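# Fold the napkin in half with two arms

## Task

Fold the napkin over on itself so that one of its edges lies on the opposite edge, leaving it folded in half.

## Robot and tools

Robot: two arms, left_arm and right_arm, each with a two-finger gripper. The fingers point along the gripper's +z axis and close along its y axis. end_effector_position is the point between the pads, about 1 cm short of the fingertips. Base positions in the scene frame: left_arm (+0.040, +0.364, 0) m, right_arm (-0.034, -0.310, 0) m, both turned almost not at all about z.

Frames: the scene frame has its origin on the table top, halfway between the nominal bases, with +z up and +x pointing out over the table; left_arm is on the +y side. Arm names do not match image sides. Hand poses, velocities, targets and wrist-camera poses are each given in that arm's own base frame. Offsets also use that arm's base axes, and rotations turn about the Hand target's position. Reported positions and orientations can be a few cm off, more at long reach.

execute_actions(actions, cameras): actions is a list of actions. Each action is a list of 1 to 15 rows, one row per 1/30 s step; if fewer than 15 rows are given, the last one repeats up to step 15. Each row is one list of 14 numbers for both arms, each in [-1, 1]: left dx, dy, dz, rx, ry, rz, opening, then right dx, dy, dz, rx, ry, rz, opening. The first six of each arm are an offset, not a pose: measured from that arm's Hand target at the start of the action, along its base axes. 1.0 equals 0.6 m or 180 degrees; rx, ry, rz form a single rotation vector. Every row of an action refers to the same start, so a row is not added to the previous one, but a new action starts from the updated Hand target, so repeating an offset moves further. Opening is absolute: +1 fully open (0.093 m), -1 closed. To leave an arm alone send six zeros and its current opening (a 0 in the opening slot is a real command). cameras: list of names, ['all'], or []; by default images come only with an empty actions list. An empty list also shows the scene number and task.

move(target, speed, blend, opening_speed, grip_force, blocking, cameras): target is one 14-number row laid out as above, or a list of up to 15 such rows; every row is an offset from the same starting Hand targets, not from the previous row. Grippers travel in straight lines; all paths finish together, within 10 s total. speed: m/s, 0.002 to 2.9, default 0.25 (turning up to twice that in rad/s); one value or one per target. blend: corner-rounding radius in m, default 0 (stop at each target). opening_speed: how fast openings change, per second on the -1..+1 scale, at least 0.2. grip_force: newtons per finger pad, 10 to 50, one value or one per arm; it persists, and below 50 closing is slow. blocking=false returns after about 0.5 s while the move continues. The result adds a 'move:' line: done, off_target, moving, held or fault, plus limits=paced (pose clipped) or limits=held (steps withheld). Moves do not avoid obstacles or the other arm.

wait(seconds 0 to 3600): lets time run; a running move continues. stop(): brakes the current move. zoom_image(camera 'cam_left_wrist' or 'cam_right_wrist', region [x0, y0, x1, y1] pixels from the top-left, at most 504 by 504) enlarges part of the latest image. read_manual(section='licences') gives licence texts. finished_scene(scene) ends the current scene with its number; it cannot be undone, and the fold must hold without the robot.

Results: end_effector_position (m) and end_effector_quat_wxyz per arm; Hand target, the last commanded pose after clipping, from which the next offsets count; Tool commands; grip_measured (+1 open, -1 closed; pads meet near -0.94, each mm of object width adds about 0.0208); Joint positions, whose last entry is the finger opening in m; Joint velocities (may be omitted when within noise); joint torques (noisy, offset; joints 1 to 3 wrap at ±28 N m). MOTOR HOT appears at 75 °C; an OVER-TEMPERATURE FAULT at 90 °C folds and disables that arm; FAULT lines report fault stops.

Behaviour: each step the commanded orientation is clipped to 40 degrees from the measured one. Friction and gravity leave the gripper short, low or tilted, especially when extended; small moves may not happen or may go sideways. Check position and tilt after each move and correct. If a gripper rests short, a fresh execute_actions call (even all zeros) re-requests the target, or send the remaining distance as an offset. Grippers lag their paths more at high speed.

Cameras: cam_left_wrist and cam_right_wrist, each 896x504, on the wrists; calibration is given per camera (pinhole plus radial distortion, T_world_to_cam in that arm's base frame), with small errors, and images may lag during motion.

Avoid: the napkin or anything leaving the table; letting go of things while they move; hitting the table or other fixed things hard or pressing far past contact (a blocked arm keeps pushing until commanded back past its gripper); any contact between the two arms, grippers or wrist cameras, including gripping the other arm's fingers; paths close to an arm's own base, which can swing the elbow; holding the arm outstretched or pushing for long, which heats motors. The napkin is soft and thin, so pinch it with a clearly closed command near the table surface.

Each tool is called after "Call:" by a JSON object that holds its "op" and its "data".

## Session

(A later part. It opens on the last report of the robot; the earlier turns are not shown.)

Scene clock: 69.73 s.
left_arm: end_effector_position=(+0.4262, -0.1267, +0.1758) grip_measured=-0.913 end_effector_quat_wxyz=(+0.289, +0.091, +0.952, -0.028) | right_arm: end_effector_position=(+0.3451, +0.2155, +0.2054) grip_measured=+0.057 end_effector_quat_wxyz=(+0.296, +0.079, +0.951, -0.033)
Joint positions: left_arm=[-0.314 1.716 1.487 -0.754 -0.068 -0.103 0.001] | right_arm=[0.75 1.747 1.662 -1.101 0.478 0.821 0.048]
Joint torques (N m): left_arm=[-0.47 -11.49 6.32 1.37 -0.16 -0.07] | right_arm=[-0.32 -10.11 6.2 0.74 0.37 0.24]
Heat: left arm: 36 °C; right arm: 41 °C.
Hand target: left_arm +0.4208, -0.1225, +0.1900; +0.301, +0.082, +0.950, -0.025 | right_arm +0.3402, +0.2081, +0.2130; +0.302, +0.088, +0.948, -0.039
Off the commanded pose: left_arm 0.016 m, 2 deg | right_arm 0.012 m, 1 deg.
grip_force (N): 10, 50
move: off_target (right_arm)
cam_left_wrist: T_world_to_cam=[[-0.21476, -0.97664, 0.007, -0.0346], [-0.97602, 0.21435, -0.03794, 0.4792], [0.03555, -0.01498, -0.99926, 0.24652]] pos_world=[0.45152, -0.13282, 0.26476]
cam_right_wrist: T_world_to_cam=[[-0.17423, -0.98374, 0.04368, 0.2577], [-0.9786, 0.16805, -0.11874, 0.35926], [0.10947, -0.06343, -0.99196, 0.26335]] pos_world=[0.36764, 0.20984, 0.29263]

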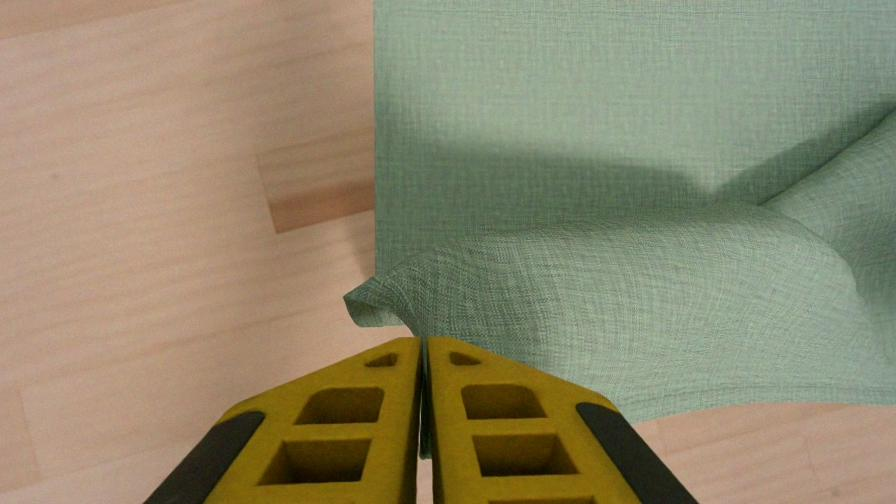

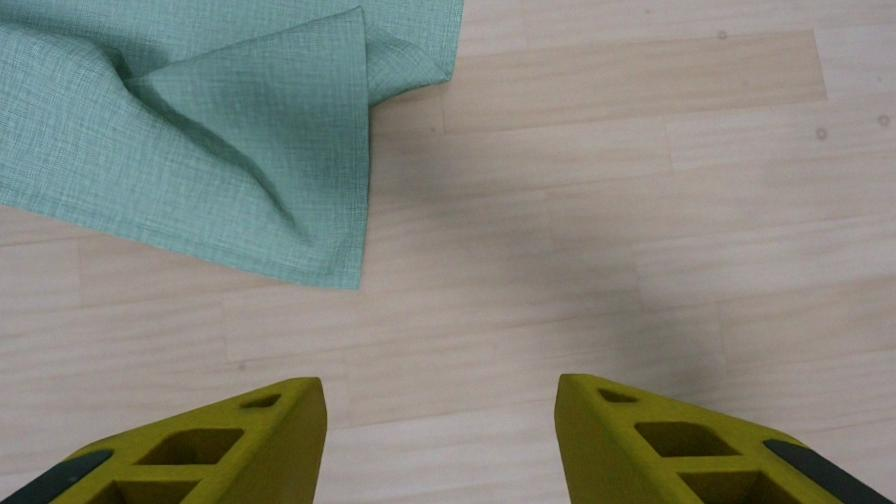

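Call:
{"op": "move", "data": {"target": [0,0,0,0,0,0,-0.915,0.1047,0.11,-0.2583,0.036,0.109,0,0.06], "cameras": ["all"], "speed": 0.3}}

Scene clock: 73.77 s.
left_arm: end_effector_position=(+0.4262, -0.1267, +0.1758) grip_measured=-0.913 end_effector_quat_wxyz=(+0.289, +0.091, +0.952, -0.028) | right_arm: end_effector_position=(+0.3962, +0.2659, +0.0479) grip_measured=+0.057 end_effector_quat_wxyz=(+0.119, +0.090, +0.989, -0.019)
Joint positions: left_arm=[-0.314 1.716 1.487 -0.754 -0.068 -0.103 0.001] | right_arm=[0.658 2.27 1.906 -1.057 0.19 0.824 0.048]
Joint torques (N m): left_arm=[-0.47 -11.51 6.32 1.38 -0.16 -0.07] | right_arm=[-0.62 -12.36 8.91 0.67 -0.07 0.17]
Heat: left arm: 37 °C; right arm: 41 °C.
Hand target: left_arm +0.4208, -0.1225, +0.1900; +0.301, +0.082, +0.950, -0.025 | right_arm +0.4031, +0.2741, +0.0580; +0.131, +0.097, +0.987, +0.000
Off the commanded pose: left_arm 0.016 m, 2 deg | right_arm 0.015 m, 3 deg.
grip_force (N): 10, 50
move: off_target (right_arm)
cam_left_wrist: T_world_to_cam=[[-0.21476, -0.97664, 0.007, -0.0346], [-0.97602, 0.21435, -0.03794, 0.4792], [0.03555, -0.01498, -0.99926, 0.24652]] pos_world=[0.45152, -0.13282, 0.26476]
cam_right_wrist: T_world_to_cam=[[-0.17549, -0.98348, 0.04443, 0.32357], [-0.95332, 0.18103, 0.24169, 0.35132], [-0.24574, 0.00006, -0.96933, 0.22743]] pos_world=[0.4476, 0.25461, 0.12116]

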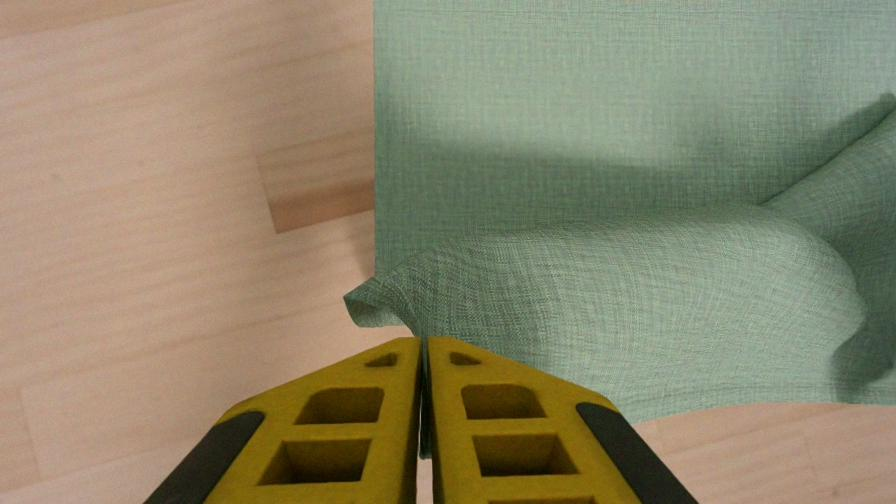

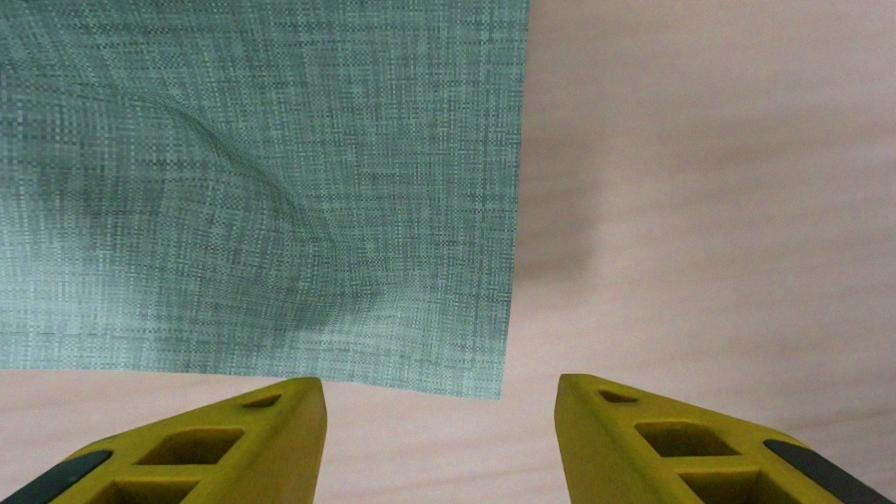

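Call:
{"op": "move", "data": {"target": [0,0,0,0,0,0,-0.915,-0.01,0.008,-0.113,0,0,0,0.06], "cameras": ["all"], "speed": 0.12}}

Scene clock: 75.33 s.
left_arm: end_effector_position=(+0.4262, -0.1267, +0.1758) grip_measured=-0.913 end_effector_quat_wxyz=(+0.289, +0.091, +0.952, -0.028) | right_arm: end_effector_position=(+0.3948, +0.2660, +0.0178) grip_measured=+0.057 end_effector_quat_wxyz=(+0.129, +0.094, +0.987, -0.014)
Joint positions: left_arm=[-0.314 1.716 1.487 -0.754 -0.068 -0.103 0.001] | right_arm=[0.662 2.27 1.78 -0.911 0.197 0.835 0.048]
Joint torques (N m): left_arm=[-0.49 -11.51 6.32 1.38 -0.16 -0.07] | right_arm=[0.49 -8.1 2.99 1.63 -0.04 0.25]
Heat: left arm: 38 °C; right arm: 41 °C.
Hand target: left_arm +0.4208, -0.1225, +0.1900; +0.301, +0.082, +0.950, -0.025 | right_arm +0.3971, +0.2789, -0.0098; +0.131, +0.097, +0.987, +0.000
Off the commanded pose: left_arm 0.016 m, 2 deg | right_arm 0.030 m, 2 deg.
grip_force (N): 10, 50
move: off_target (right_arm)
cam_left_wrist: T_world_to_cam=[[-0.21476, -0.97664, 0.007, -0.0346], [-0.97602, 0.21435, -0.03794, 0.4792], [0.03555, -0.01498, -0.99926, 0.24652]] pos_world=[0.45152, -0.13282, 0.26476]
cam_right_wrist: T_world_to_cam=[[-0.18325, -0.98255, 0.03196, 0.32784], [-0.9569, 0.18573, 0.22328, 0.35778], [-0.22532, 0.01034, -0.97423, 0.1871]] pos_world=[0.4446, 0.25373, 0.09192]

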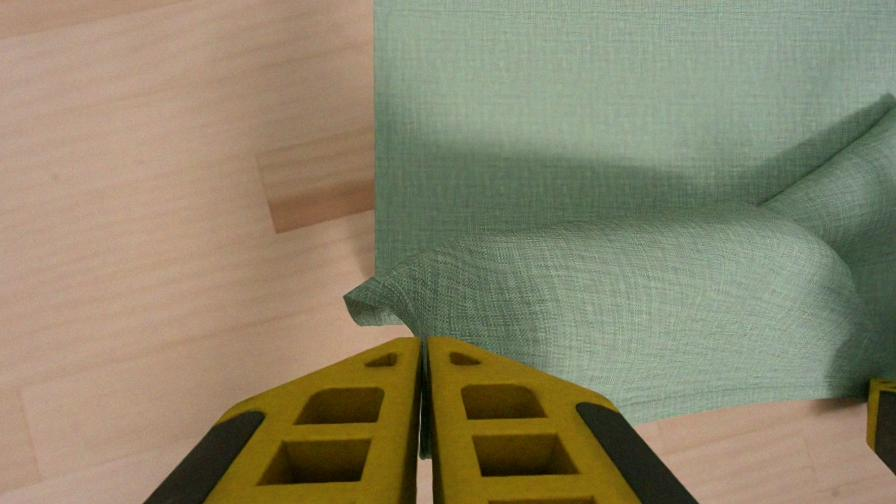

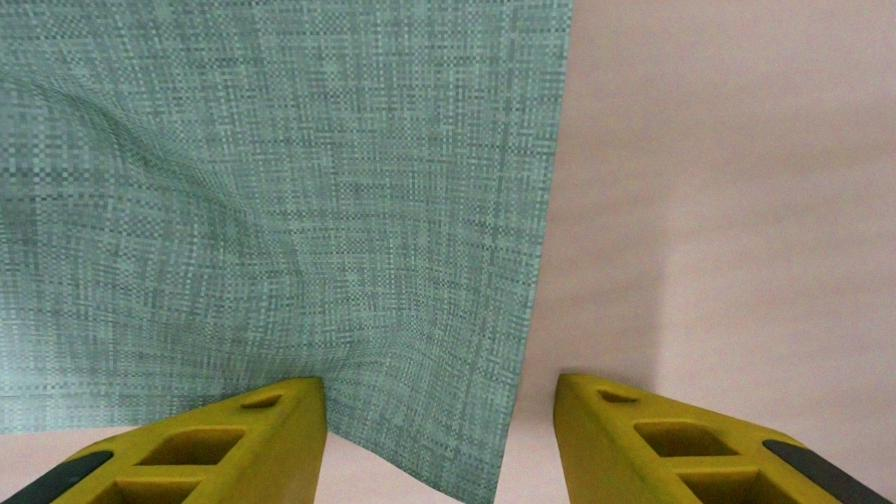

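Call:
{"op": "move", "data": {"target": [[0,0,0,0,0,0,-0.915,-0.02,0.004,0.045,0,0,0,0.06],[0,0,0,0,0,0,-0.915,-0.012,0.004,-0.005,0,0,0,0.06]], "cameras": ["cam_right_wrist"], "speed": 0.12}}

Scene clock: 77.13 s.
left_arm: end_effector_position=(+0.4262, -0.1267, +0.1758) grip_measured=-0.913 end_effector_quat_wxyz=(+0.289, +0.091, +0.952, -0.028) | right_arm: end_effector_position=(+0.3937, +0.2662, +0.0179) grip_measured=+0.057 end_effector_quat_wxyz=(+0.141, +0.105, +0.984, -0.015)
Joint positions: left_arm=[-0.314 1.716 1.487 -0.754 -0.068 -0.103 0.001] | right_arm=[0.672 2.254 1.75 -0.882 0.219 0.864 0.048]
Joint torques (N m): left_arm=[-0.47 -11.51 6.32 1.37 -0.16 -0.07] | right_arm=[0.92 -7.73 2.84 1.53 -0.19 0.17]
Heat: left arm: 38 °C; right arm: 41 °C.
Hand target: left_arm +0.4208, -0.1225, +0.1900; +0.301, +0.082, +0.950, -0.025 | right_arm +0.3899, +0.2813, -0.0128; +0.131, +0.097, +0.987, +0.000
Off the commanded pose: left_arm 0.016 m, 2 deg | right_arm 0.034 m, 2 deg.
grip_force (N): 10, 50
move: off_target (right_arm)
cam_right_wrist: T_world_to_cam=[[-0.20615, -0.97814, 0.02731, 0.33577], [-0.95785, 0.20743, 0.19876, 0.35175], [-0.20008, 0.01481, -0.97967, 0.17605]] pos_world=[0.44137, 0.25286, 0.09339]

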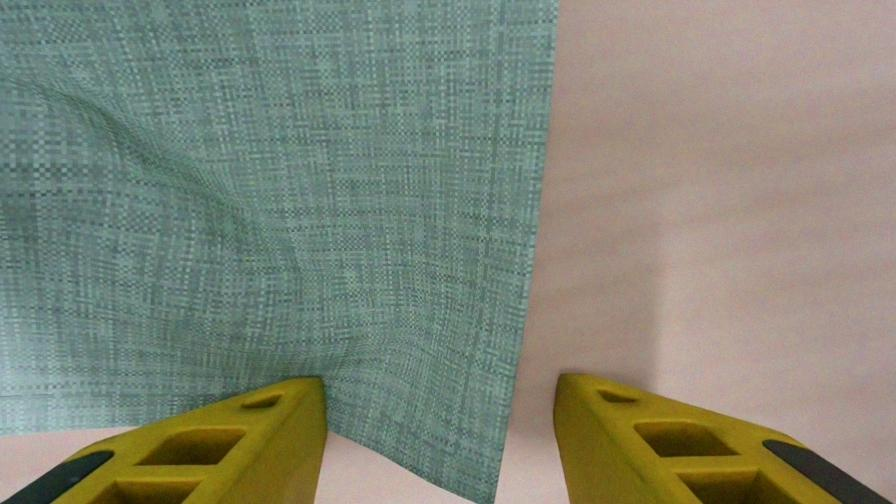

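Call:
{"op": "move", "data": {"target": [[0,0,0,0,0,0,-0.915,-0.022,0.0,0.09,0,0,0,0.06],[0,0,0,0,0,0,-0.915,-0.012,0.0,-0.003,0,0,0,0.06]], "cameras": ["cam_right_wrist"], "speed": 0.15}}

Scene clock: 79.03 s.
left_arm: end_effector_position=(+0.4262, -0.1267, +0.1758) grip_measured=-0.913 end_effector_quat_wxyz=(+0.289, +0.091, +0.952, -0.028) | right_arm: end_effector_position=(+0.3810, +0.2742, +0.0172) grip_measured=+0.057 end_effector_quat_wxyz=(+0.140, +0.097, +0.985, -0.011)
Joint positions: left_arm=[-0.314 1.716 1.487 -0.754 -0.068 -0.103 0.001] | right_arm=[0.701 2.233 1.711 -0.866 0.216 0.878 0.048]
Joint torques (N m): left_arm=[-0.47 -11.51 6.32 1.37 -0.16 -0.07] | right_arm=[-0.46 -7.19 2.74 1.58 -0.15 0.13]
Heat: left arm: 39 °C; right arm: 41 °C.
Hand target: left_arm +0.4208, -0.1225, +0.1900; +0.301, +0.082, +0.950, -0.025 | right_arm +0.3827, +0.2813, -0.0146; +0.131, +0.097, +0.987, +0.000
Off the commanded pose: left_arm 0.016 m, 2 deg | right_arm 0.033 m, 2 deg.
grip_force (N): 10, 50
move: off_target (right_arm)
cam_right_wrist: T_world_to_cam=[[-0.18995, -0.98153, 0.02277, 0.3357], [-0.96064, 0.19059, 0.20209, 0.34366], [-0.2027, 0.01651, -0.9791, 0.17319]] pos_world=[0.429, 0.26114, 0.09248]

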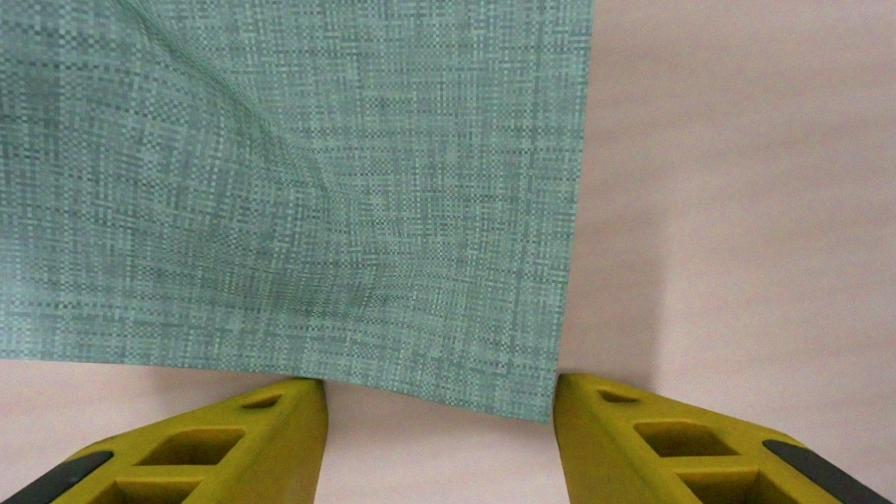

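Call:
{"op": "move", "data": {"target": [[0,0,0,0,0,0,-0.915,0.014,-0.012,0.09,0,0,0,0.06],[0,0,0,0,0,0,-0.915,0.01,-0.010,-0.003,0,0,0,0.06]], "cameras": ["cam_right_wrist"], "speed": 0.15}}

Scene clock: 81.03 s.
left_arm: end_effector_position=(+0.4262, -0.1267, +0.1758) grip_measured=-0.913 end_effector_quat_wxyz=(+0.289, +0.091, +0.952, -0.028) | right_arm: end_effector_position=(+0.3873, +0.2717, +0.0168) grip_measured=+0.057 end_effector_quat_wxyz=(+0.141, +0.103, +0.985, -0.003)
Joint positions: left_arm=[-0.314 1.716 1.487 -0.754 -0.068 -0.103 0.001] | right_arm=[0.684 2.234 1.711 -0.85 0.203 0.872 0.048]
Joint torques (N m): left_arm=[-0.47 -11.49 6.32 1.37 -0.16 -0.08] | right_arm=[-0.17 -7.04 2.63 1.53 -0.09 0]
Heat: left arm: 39 °C; right arm: 41 °C.
Hand target: left_arm +0.4208, -0.1225, +0.1900; +0.301, +0.082, +0.950, -0.025 | right_arm +0.3887, +0.2753, -0.0164; +0.131, +0.097, +0.987, +0.000
Off the commanded pose: left_arm 0.016 m, 2 deg | right_arm 0.033 m, 1 deg.
grip_force (N): 10, 50
move: off_target (right_arm)
cam_right_wrist: T_world_to_cam=[[-0.19859, -0.98007, 0.00496, 0.33775], [-0.95974, 0.19549, 0.2017, 0.34858], [-0.19865, 0.0353, -0.97943, 0.16747]] pos_world=[0.43489, 0.25697, 0.09204]

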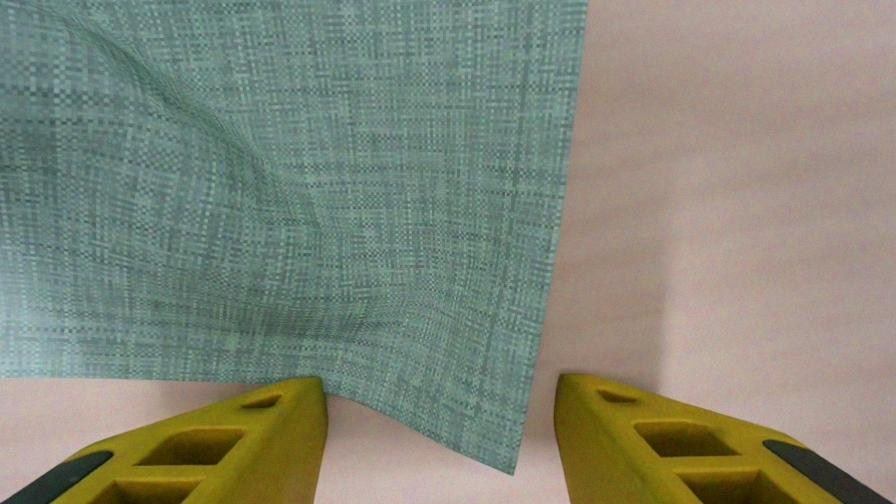

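Call:
{"op": "move", "data": {"target": [0,0,0,0,0,0,-0.915,0,0,0,0.006,0,0,-1], "cameras": ["cam_right_wrist"], "opening_speed": 0.7}}

Scene clock: 83.17 s.
left_arm: end_effector_position=(+0.4262, -0.1267, +0.1758) grip_measured=-0.913 end_effector_quat_wxyz=(+0.289, +0.091, +0.952, -0.028) | right_arm: end_effector_position=(+0.3938, +0.2714, +0.0173) grip_measured=-0.983 end_effector_quat_wxyz=(+0.154, +0.104, +0.983, +0.005)
Joint positions: left_arm=[-0.314 1.716 1.487 -0.754 -0.068 -0.103 0.001] | right_arm=[0.676 2.227 1.693 -0.807 0.208 0.862 0]
Joint torques (N m): left_arm=[-0.47 -11.51 6.32 1.37 -0.16 -0.07] | right_arm=[-0.69 -7.24 2.77 1.34 -0.26 -0.03]
Heat: left arm: 39 °C; right arm: 41 °C.
Hand target: left_arm +0.4208, -0.1225, +0.1900; +0.301, +0.082, +0.950, -0.025 | right_arm +0.3887, +0.2753, -0.0164; +0.130, +0.098, +0.987, +0.009
Off the commanded pose: left_arm 0.016 m, 2 deg | right_arm 0.034 m, 3 deg.
grip_force (N): 10, 50
move: off_target (right_arm)
cam_right_wrist: T_world_to_cam=[[-0.19823, -0.98005, -0.01426, 0.3389], [-0.96502, 0.1926, 0.17787, 0.35807], [-0.17158, 0.04902, -0.98395, 0.15492]] pos_world=[0.43931, 0.25558, 0.09358]

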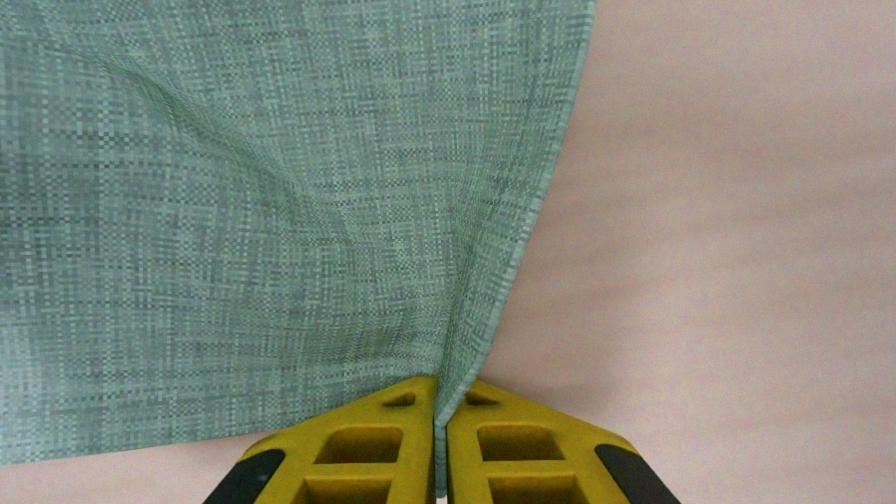

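Call:
{"op": "move", "data": {"target": [[0,0,0,0,0,0,-0.915,0,-0.033,0.217,-0.01,-0.03,0,-1],[0,0,0,0,0,0,-0.915,0.064,-0.119,0.36,-0.03,-0.0816,0,-1]], "cameras": ["all"], "speed": 0.2, "blend": 0.04}}

Scene clock: 87.10 s.
left_arm: end_effector_position=(+0.4262, -0.1267, +0.1758) grip_measured=-0.913 end_effector_quat_wxyz=(+0.289, +0.091, +0.952, -0.028) | right_arm: end_effector_position=(+0.4270, +0.2115, +0.1742) grip_measured=-0.983 end_effector_quat_wxyz=(+0.239, +0.091, +0.967, -0.025)
Joint positions: left_arm=[-0.314 1.716 1.487 -0.754 -0.068 -0.103 0.001] | right_arm=[0.575 2.055 1.995 -1.15 0.331 0.701 0]
Joint torques (N m): left_arm=[-0.47 -11.51 6.34 1.38 -0.16 -0.07] | right_arm=[-0.46 -13.96 9.2 0.71 0.3 -0.09]
Heat: left arm: 40 °C; right arm: 42 °C.
Hand target: left_arm +0.4208, -0.1225, +0.1900; +0.301, +0.082, +0.950, -0.025 | right_arm +0.4271, +0.2039, +0.1996; +0.259, +0.090, +0.961, -0.025
Off the commanded pose: left_arm 0.016 m, 2 deg | right_arm 0.027 m, 2 deg.
grip_force (N): 10, 50
move: off_target (right_arm)
cam_left_wrist: T_world_to_cam=[[-0.21476, -0.97664, 0.007, -0.0346], [-0.97602, 0.21435, -0.03794, 0.4792], [0.03555, -0.01498, -0.99926, 0.24652]] pos_world=[0.45152, -0.13282, 0.26476]
cam_right_wrist: T_world_to_cam=[[-0.18802, -0.98161, 0.03291, 0.27685], [-0.98214, 0.18815, 0.00076, 0.41285], [-0.00694, -0.03218, -0.99946, 0.26744]] pos_world=[0.45939, 0.20269, 0.25787]

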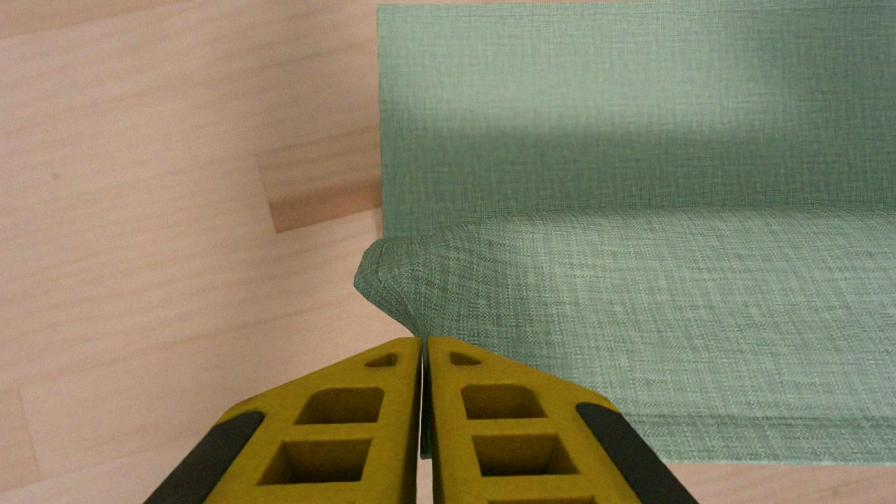

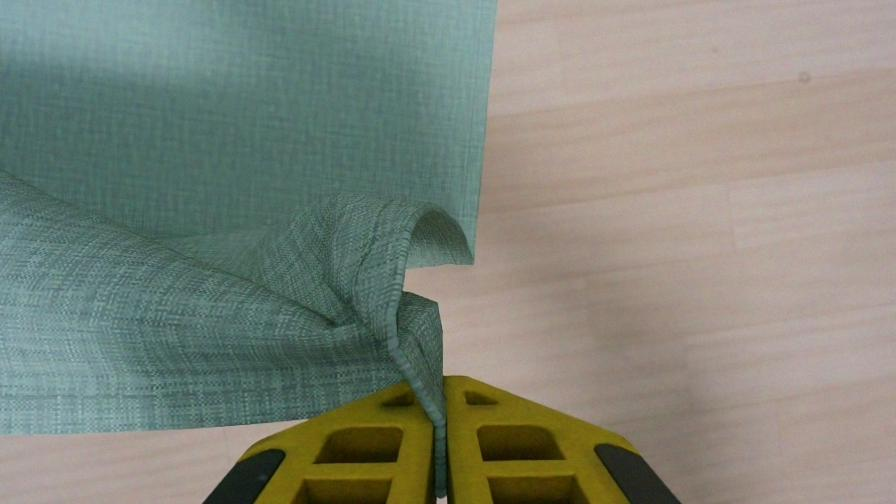

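Call:
{"op": "move", "data": {"target": [0,0,0,0,0,0,-0.911,0,0,0.015,0,0,0,-0.912], "cameras": ["all"], "grip_force": 10}}

Scene clock: 88.43 s.
left_arm: end_effector_position=(+0.4262, -0.1267, +0.1758) grip_measured=-0.912 end_effector_quat_wxyz=(+0.289, +0.091, +0.952, -0.028) | right_arm: end_effector_position=(+0.4267, +0.2110, +0.1888) grip_measured=-0.915 end_effector_quat_wxyz=(+0.243, +0.092, +0.965, -0.022)
Joint positions: left_arm=[-0.314 1.716 1.487 -0.754 -0.068 -0.103 0.001] | right_arm=[0.575 2.055 2.05 -1.195 0.332 0.701 0.001]
Joint torques (N m): left_arm=[-0.47 -11.51 6.34 1.38 -0.16 -0.08] | right_arm=[-0.38 -12.79 9.18 0.74 0.29 -0.09]
Heat: left arm: 40 °C; right arm: 43 °C.
Hand target: left_arm +0.4208, -0.1225, +0.1900; +0.301, +0.082, +0.950, -0.025 | right_arm +0.4271, +0.2039, +0.2086; +0.259, +0.090, +0.961, -0.025
Off the commanded pose: left_arm 0.016 m, 2 deg | right_arm 0.021 m, 2 deg.
grip_force (N): 10, 10
move: off_target (right_arm)
cam_left_wrist: T_world_to_cam=[[-0.21476, -0.97664, 0.007, -0.0346], [-0.97602, 0.21435, -0.03794, 0.4792], [0.03555, -0.01498, -0.99926, 0.24652]] pos_world=[0.45152, -0.13282, 0.26476]
cam_right_wrist: T_world_to_cam=[[-0.18885, -0.98165, 0.02655, 0.27728], [-0.982, 0.1887, -0.008, 0.41408], [0.00285, -0.02758, -0.99962, 0.2769]] pos_world=[0.4582, 0.2017, 0.27275]

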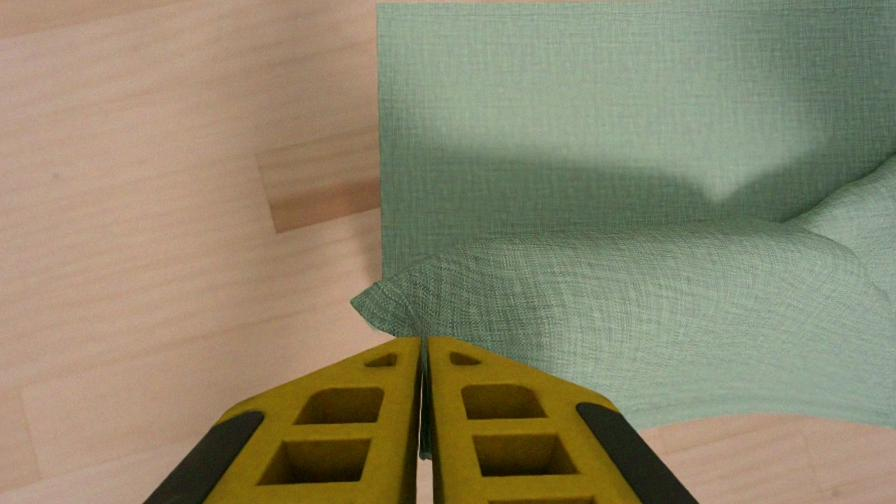

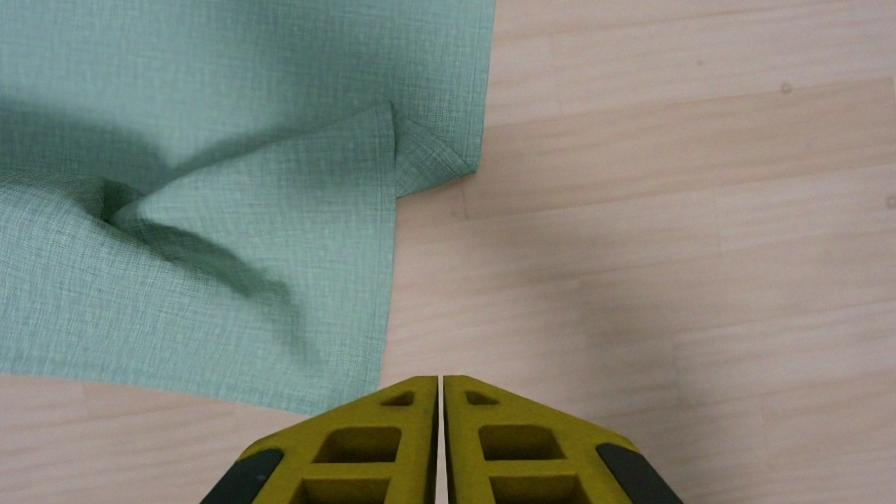

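Call:
{"op": "move", "data": {"target": [0,0,0,0,0,0,-0.93,-0.058,0.135,-0.2477,0.03,0.0816,0,0.06], "cameras": ["all"], "grip_force": [10,50], "speed": 0.3}}

Scene clock: 91.93 s.
left_arm: end_effector_position=(+0.4262, -0.1267, +0.1758) grip_measured=-0.928 end_effector_quat_wxyz=(+0.289, +0.091, +0.952, -0.028) | right_arm: end_effector_position=(+0.3873, +0.2757, +0.0533) grip_measured=+0.057 end_effector_quat_wxyz=(+0.116, +0.089, +0.989, -0.013)
Joint positions: left_arm=[-0.314 1.716 1.487 -0.754 -0.068 -0.103 0.001] | right_arm=[0.682 2.259 1.911 -1.072 0.18 0.849 0.048]
Joint torques (N m): left_arm=[-0.47 -11.51 6.32 1.38 -0.16 -0.07] | right_arm=[-0.28 -12.96 6.49 0.94 -0.08 0.23]
Heat: left arm: 41 °C; right arm: 43 °C.
Hand target: left_arm +0.4208, -0.1225, +0.1900; +0.301, +0.082, +0.950, -0.025 | right_arm +0.3923, +0.2849, +0.0600; +0.130, +0.098, +0.987, +0.009
Off the commanded pose: left_arm 0.016 m, 2 deg | right_arm 0.012 m, 3 deg.
grip_force (N): 10, 50
move: off_target (right_arm)
cam_left_wrist: T_world_to_cam=[[-0.21476, -0.97664, 0.007, -0.0346], [-0.97602, 0.21435, -0.03794, 0.4792], [0.03555, -0.01498, -0.99926, 0.24652]] pos_world=[0.45152, -0.13282, 0.26476]
cam_right_wrist: T_world_to_cam=[[-0.1733, -0.98433, 0.03255, 0.33138], [-0.95261, 0.17592, 0.24817, 0.34062], [-0.25001, 0.012, -0.96817, 0.22874]] pos_world=[0.4391, 0.26352, 0.12614]

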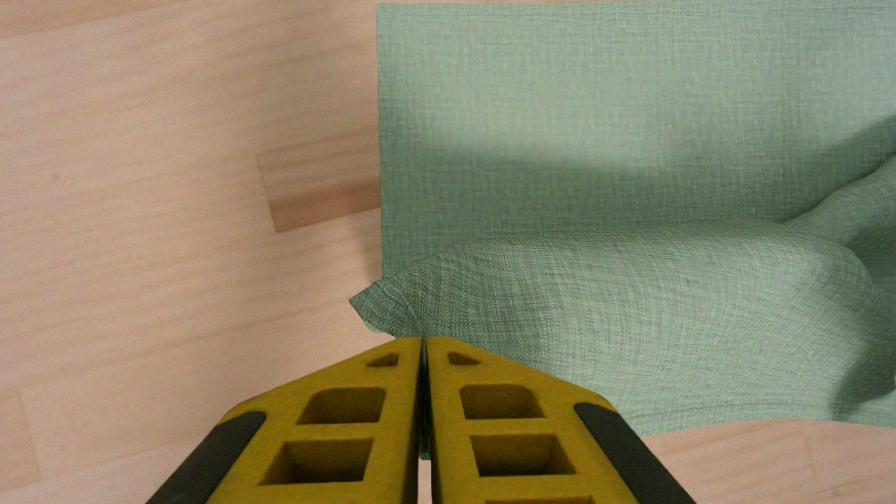

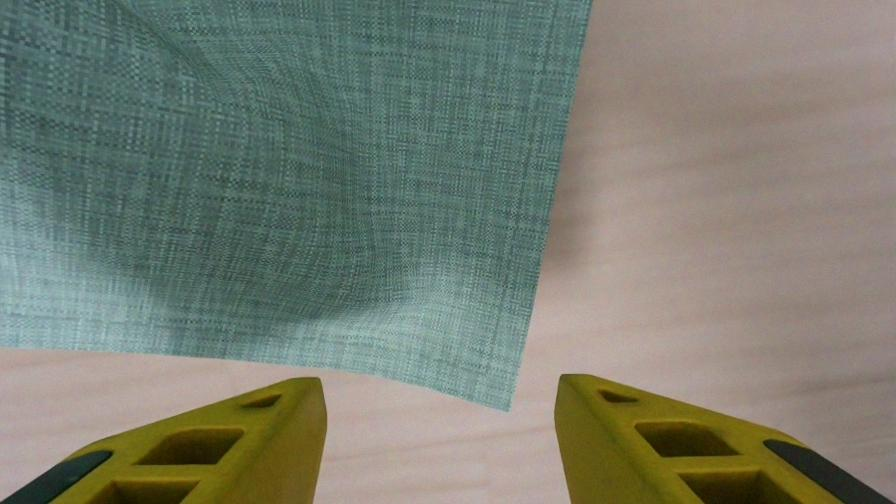

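Call:
{"op": "move", "data": {"target": [0,0,0,0,0,0,-0.93,-0.01,0.003,-0.119,0,0,0,0.06], "cameras": ["cam_right_wrist"], "speed": 0.12}}

Call:
{"op": "move", "data": {"target": [0,0,0,0,0,0,-0.93,0,0,0,0.0,0,0,-1], "cameras": ["cam_right_wrist"], "opening_speed": 0.7}}

Scene clock: 93.43 s.
left_arm: end_effector_position=(+0.4262, -0.1267, +0.1758) grip_measured=-0.928 end_effector_quat_wxyz=(+0.289, +0.091, +0.952, -0.028) | right_arm: end_effector_position=(+0.3824, +0.2742, +0.0170) grip_measured=+0.057 end_effector_quat_wxyz=(+0.125, +0.094, +0.988, -0.004)
Joint positions: left_arm=[-0.314 1.716 1.487 -0.754 -0.068 -0.103 0.001] | right_arm=[0.687 2.245 1.737 -0.889 0.182 0.861 0.048]
Joint torques (N m): left_arm=[-0.47 -11.51 6.34 1.38 -0.16 -0.07] | right_arm=[0.4 -7.6 2.95 1.71 -0.05 0.25]
Heat: left arm: 41 °C; right arm: 43 °C.
Hand target: left_arm +0.4208, -0.1225, +0.1900; +0.301, +0.082, +0.950, -0.025 | right_arm +0.3863, +0.2867, -0.0114; +0.130, +0.098, +0.987, +0.009
Off the commanded pose: left_arm 0.016 m, 2 deg | right_arm 0.031 m, 2 deg.
grip_force (N): 10, 50
move: off_target (right_arm)
cam_right_wrist: T_world_to_cam=[[-0.18114, -0.98337, 0.01315, 0.3333], [-0.95589, 0.17919, 0.23272, 0.34584], [-0.23121, 0.02959, -0.97245, 0.18052]] pos_world=[0.43269, 0.26044, 0.09068]

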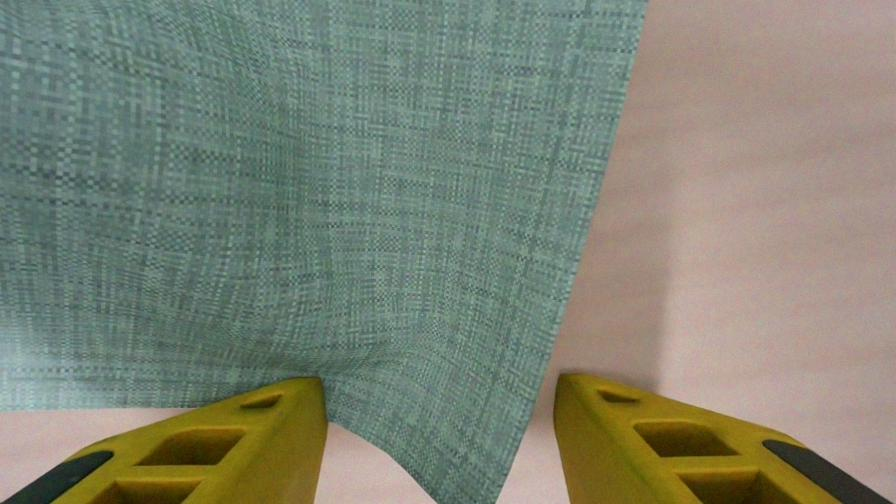

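Scene clock: 95.50 s.
left_arm: end_effector_position=(+0.4262, -0.1267, +0.1758) grip_measured=-0.928 end_effector_quat_wxyz=(+0.289, +0.091, +0.952, -0.028) | right_arm: end_effector_position=(+0.3879, +0.2847, +0.0179) grip_measured=-0.981 end_effector_quat_wxyz=(+0.147, +0.095, +0.984, +0.008)
Joint positions: left_arm=[-0.314 1.716 1.487 -0.754 -0.068 -0.103 0.001] | right_arm=[0.702 2.245 1.73 -0.834 0.199 0.873 0]
Joint torques (N m): left_arm=[-0.47 -11.51 6.34 1.38 -0.16 -0.07] | right_arm=[-0.12 -7.58 3.7 1.25 -0.13 0.2]
Heat: left arm: 41 °C; right arm: 42 °C.
Hand target: left_arm +0.4208, -0.1225, +0.1900; +0.301, +0.082, +0.950, -0.025 | right_arm +0.3863, +0.2867, -0.0114; +0.130, +0.098, +0.987, +0.009
Off the commanded pose: left_arm 0.016 m, 2 deg | right_arm 0.029 m, 2 deg.
grip_force (N): 10, 50
move: done
cam_right_wrist: T_world_to_cam=[[-0.18089, -0.98337, -0.01607, 0.34503], [-0.96598, 0.17458, 0.19079, 0.35507], [-0.18481, 0.05004, -0.9815, 0.15872]] pos_world=[0.43474, 0.26936, 0.09358]

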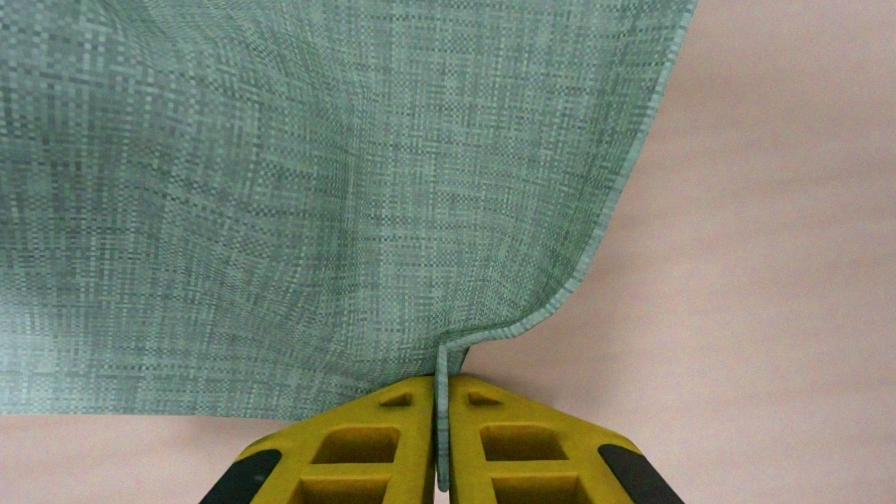

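Call:
{"op": "move", "data": {"target": [[0,0,0,0,0,0,-0.93,0,-0.05,0.217,-0.01,-0.03,0,-1],[0,0,0,0,0,0,-0.93,0.07,-0.137,0.365,-0.03,-0.09,0,-1]], "cameras": ["all"], "speed": 0.2, "blend": 0.04}}

Call:
{"op": "move", "data": {"target": [0,0,0,0,0,0,-0.93,0,0,0,0,0,0,-0.93], "grip_force": 10, "cameras": ["cam_right_wrist"]}}

Call:
{"op": "move", "data": {"target": [0,0,0,0,0,0,-0.92,0,0,0,0,0,0,-0.92], "cameras": ["all"]}}

Scene clock: 99.07 s.
left_arm: end_effector_position=(+0.4262, -0.1267, +0.1758) grip_measured=-0.928 end_effector_quat_wxyz=(+0.289, +0.091, +0.952, -0.028) | right_arm: end_effector_position=(+0.4285, +0.2124, +0.1819) grip_measured=-0.983 end_effector_quat_wxyz=(+0.251, +0.090, +0.963, -0.023)
Joint positions: left_arm=[-0.314 1.716 1.487 -0.754 -0.068 -0.103 0.001] | right_arm=[0.58 2.044 2 -1.143 0.345 0.698 0]
Joint torques (N m): left_arm=[-0.44 -11.51 6.32 1.38 -0.15 -0.07] | right_arm=[-0.39 -13.89 9.21 0.75 0.31 -0.09]
Heat: left arm: 42 °C; right arm: 43 °C.
Hand target: left_arm +0.4208, -0.1225, +0.1900; +0.301, +0.082, +0.950, -0.025 | right_arm +0.4283, +0.2045, +0.2076; +0.272, +0.090, +0.958, -0.024
Off the commanded pose: left_arm 0.016 m, 2 deg | right_arm 0.027 m, 2 deg.
grip_force (N): 10, 50
move: off_target (right_arm)
cam_left_wrist: T_world_to_cam=[[-0.21476, -0.97664, 0.007, -0.0346], [-0.97602, 0.21435, -0.03794, 0.4792], [0.03555, -0.01498, -0.99926, 0.24652]] pos_world=[0.45152, -0.13282, 0.26476]
cam_right_wrist: T_world_to_cam=[[-0.18652, -0.98206, 0.02775, 0.2781], [-0.98227, 0.18586, -0.02469, 0.41933], [0.01909, -0.03186, -0.99931, 0.26409]] pos_world=[0.45872, 0.20359, 0.26654]

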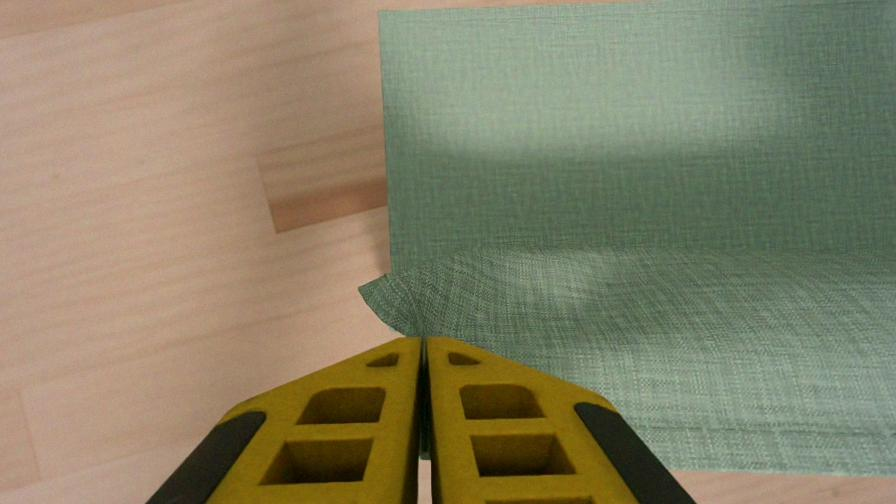

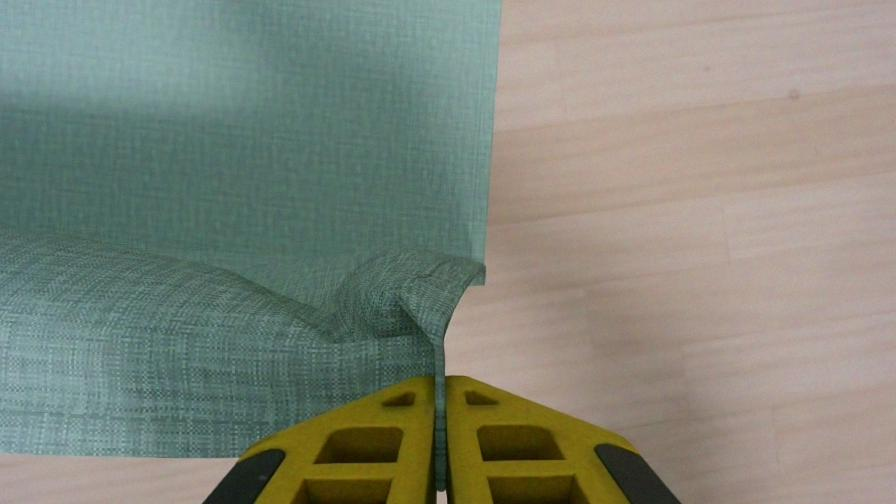

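Scene clock: 99.87 s.
left_arm: end_effector_position=(+0.4262, -0.1267, +0.1758) grip_measured=-0.928 end_effector_quat_wxyz=(+0.289, +0.091, +0.952, -0.028) | right_arm: end_effector_position=(+0.4285, +0.2124, +0.1819) grip_measured=-0.932 end_effector_quat_wxyz=(+0.251, +0.090, +0.963, -0.023)
Joint positions: left_arm=[-0.314 1.716 1.487 -0.754 -0.068 -0.103 0.001] | right_arm=[0.58 2.044 2 -1.143 0.345 0.698 0]
Joint torques (N m): left_arm=[-0.44 -11.49 6.32 1.38 -0.16 -0.07] | right_arm=[-0.46 -13.87 9.21 0.75 0.31 -0.09]
Heat: left arm: 42 °C; right arm: 43 °C.
Hand target: left_arm +0.4208, -0.1225, +0.1900; +0.301, +0.082, +0.950, -0.025 | right_arm +0.4283, +0.2045, +0.2076; +0.272, +0.090, +0.958, -0.024
Off the commanded pose: left_arm 0.016 m, 2 deg | right_arm 0.027 m, 2 deg.
grip_force (N): 10, 10
move: done
cam_right_wrist: T_world_to_cam=[[-0.18652, -0.98206, 0.02775, 0.2781], [-0.98227, 0.18586, -0.02469, 0.41933], [0.01909, -0.03186, -0.99931, 0.26409]] pos_world=[0.45872, 0.20359, 0.26654]

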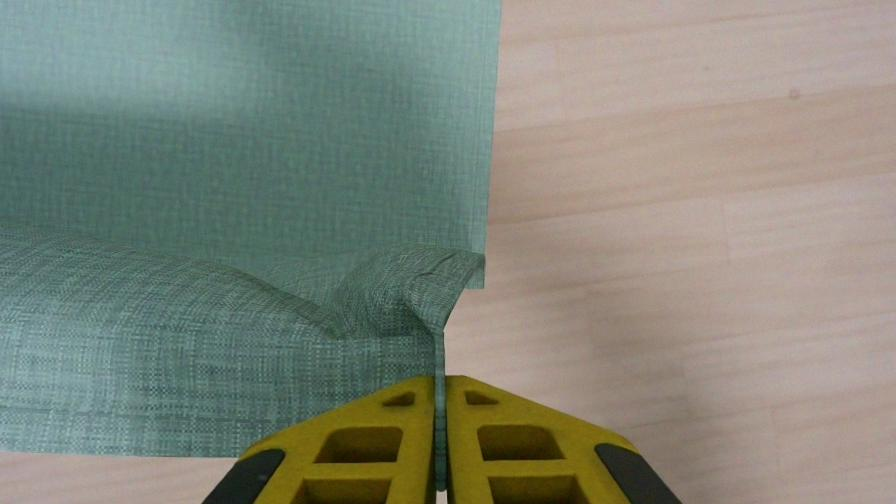

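Scene clock: 100.67 s.
left_arm: end_effector_position=(+0.4262, -0.1267, +0.1758) grip_measured=-0.921 end_effector_quat_wxyz=(+0.289, +0.091, +0.952, -0.028) | right_arm: end_effector_position=(+0.4285, +0.2124, +0.1819) grip_measured=-0.923 end_effector_quat_wxyz=(+0.251, +0.090, +0.963, -0.023)
Joint positions: left_arm=[-0.314 1.716 1.487 -0.754 -0.068 -0.103 0.001] | right_arm=[0.58 2.044 2 -1.143 0.345 0.698 0.001]
Joint torques (N m): left_arm=[-0.44 -11.51 6.32 1.38 -0.16 -0.08] | right_arm=[-0.39 -13.89 9.21 0.75 0.31 -0.09]
Heat: left arm: 42 °C; right arm: 43 °C.
Hand target: left_arm +0.4208, -0.1225, +0.1900; +0.301, +0.082, +0.950, -0.025 | right_arm +0.4283, +0.2045, +0.2076; +0.272, +0.090, +0.958, -0.024
Off the commanded pose: left_arm 0.016 m, 2 deg | right_arm 0.027 m, 2 deg.
grip_force (N): 10, 10
move: done
cam_left_wrist: T_world_to_cam=[[-0.21476, -0.97664, 0.007, -0.0346], [-0.97602, 0.21435, -0.03794, 0.4792], [0.03555, -0.01498, -0.99926, 0.24652]] pos_world=[0.45152, -0.13282, 0.26476]
cam_right_wrist: T_world_to_cam=[[-0.18652, -0.98206, 0.02775, 0.2781], [-0.98227, 0.18586, -0.02469, 0.41933], [0.01909, -0.03186, -0.99931, 0.26409]] pos_world=[0.45872, 0.20359, 0.26654]

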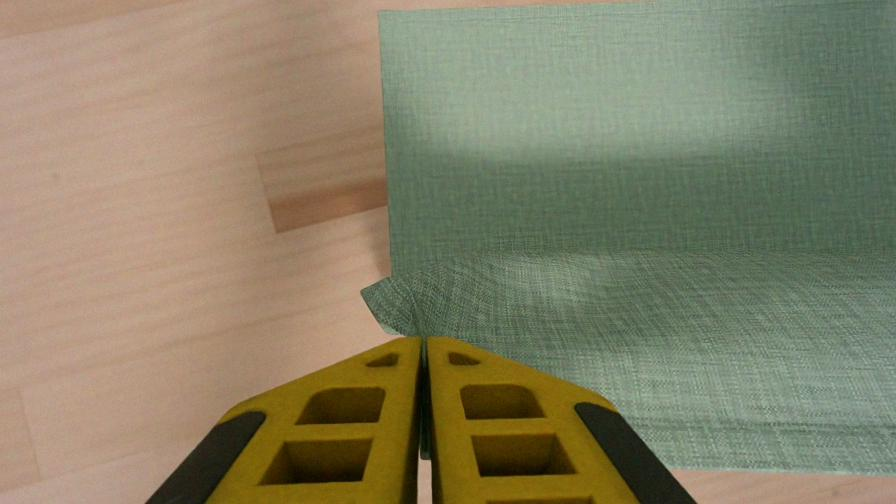

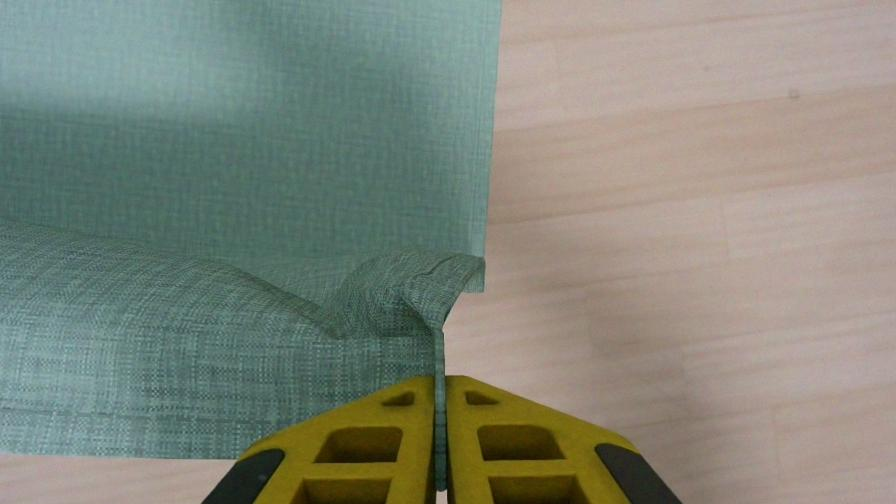

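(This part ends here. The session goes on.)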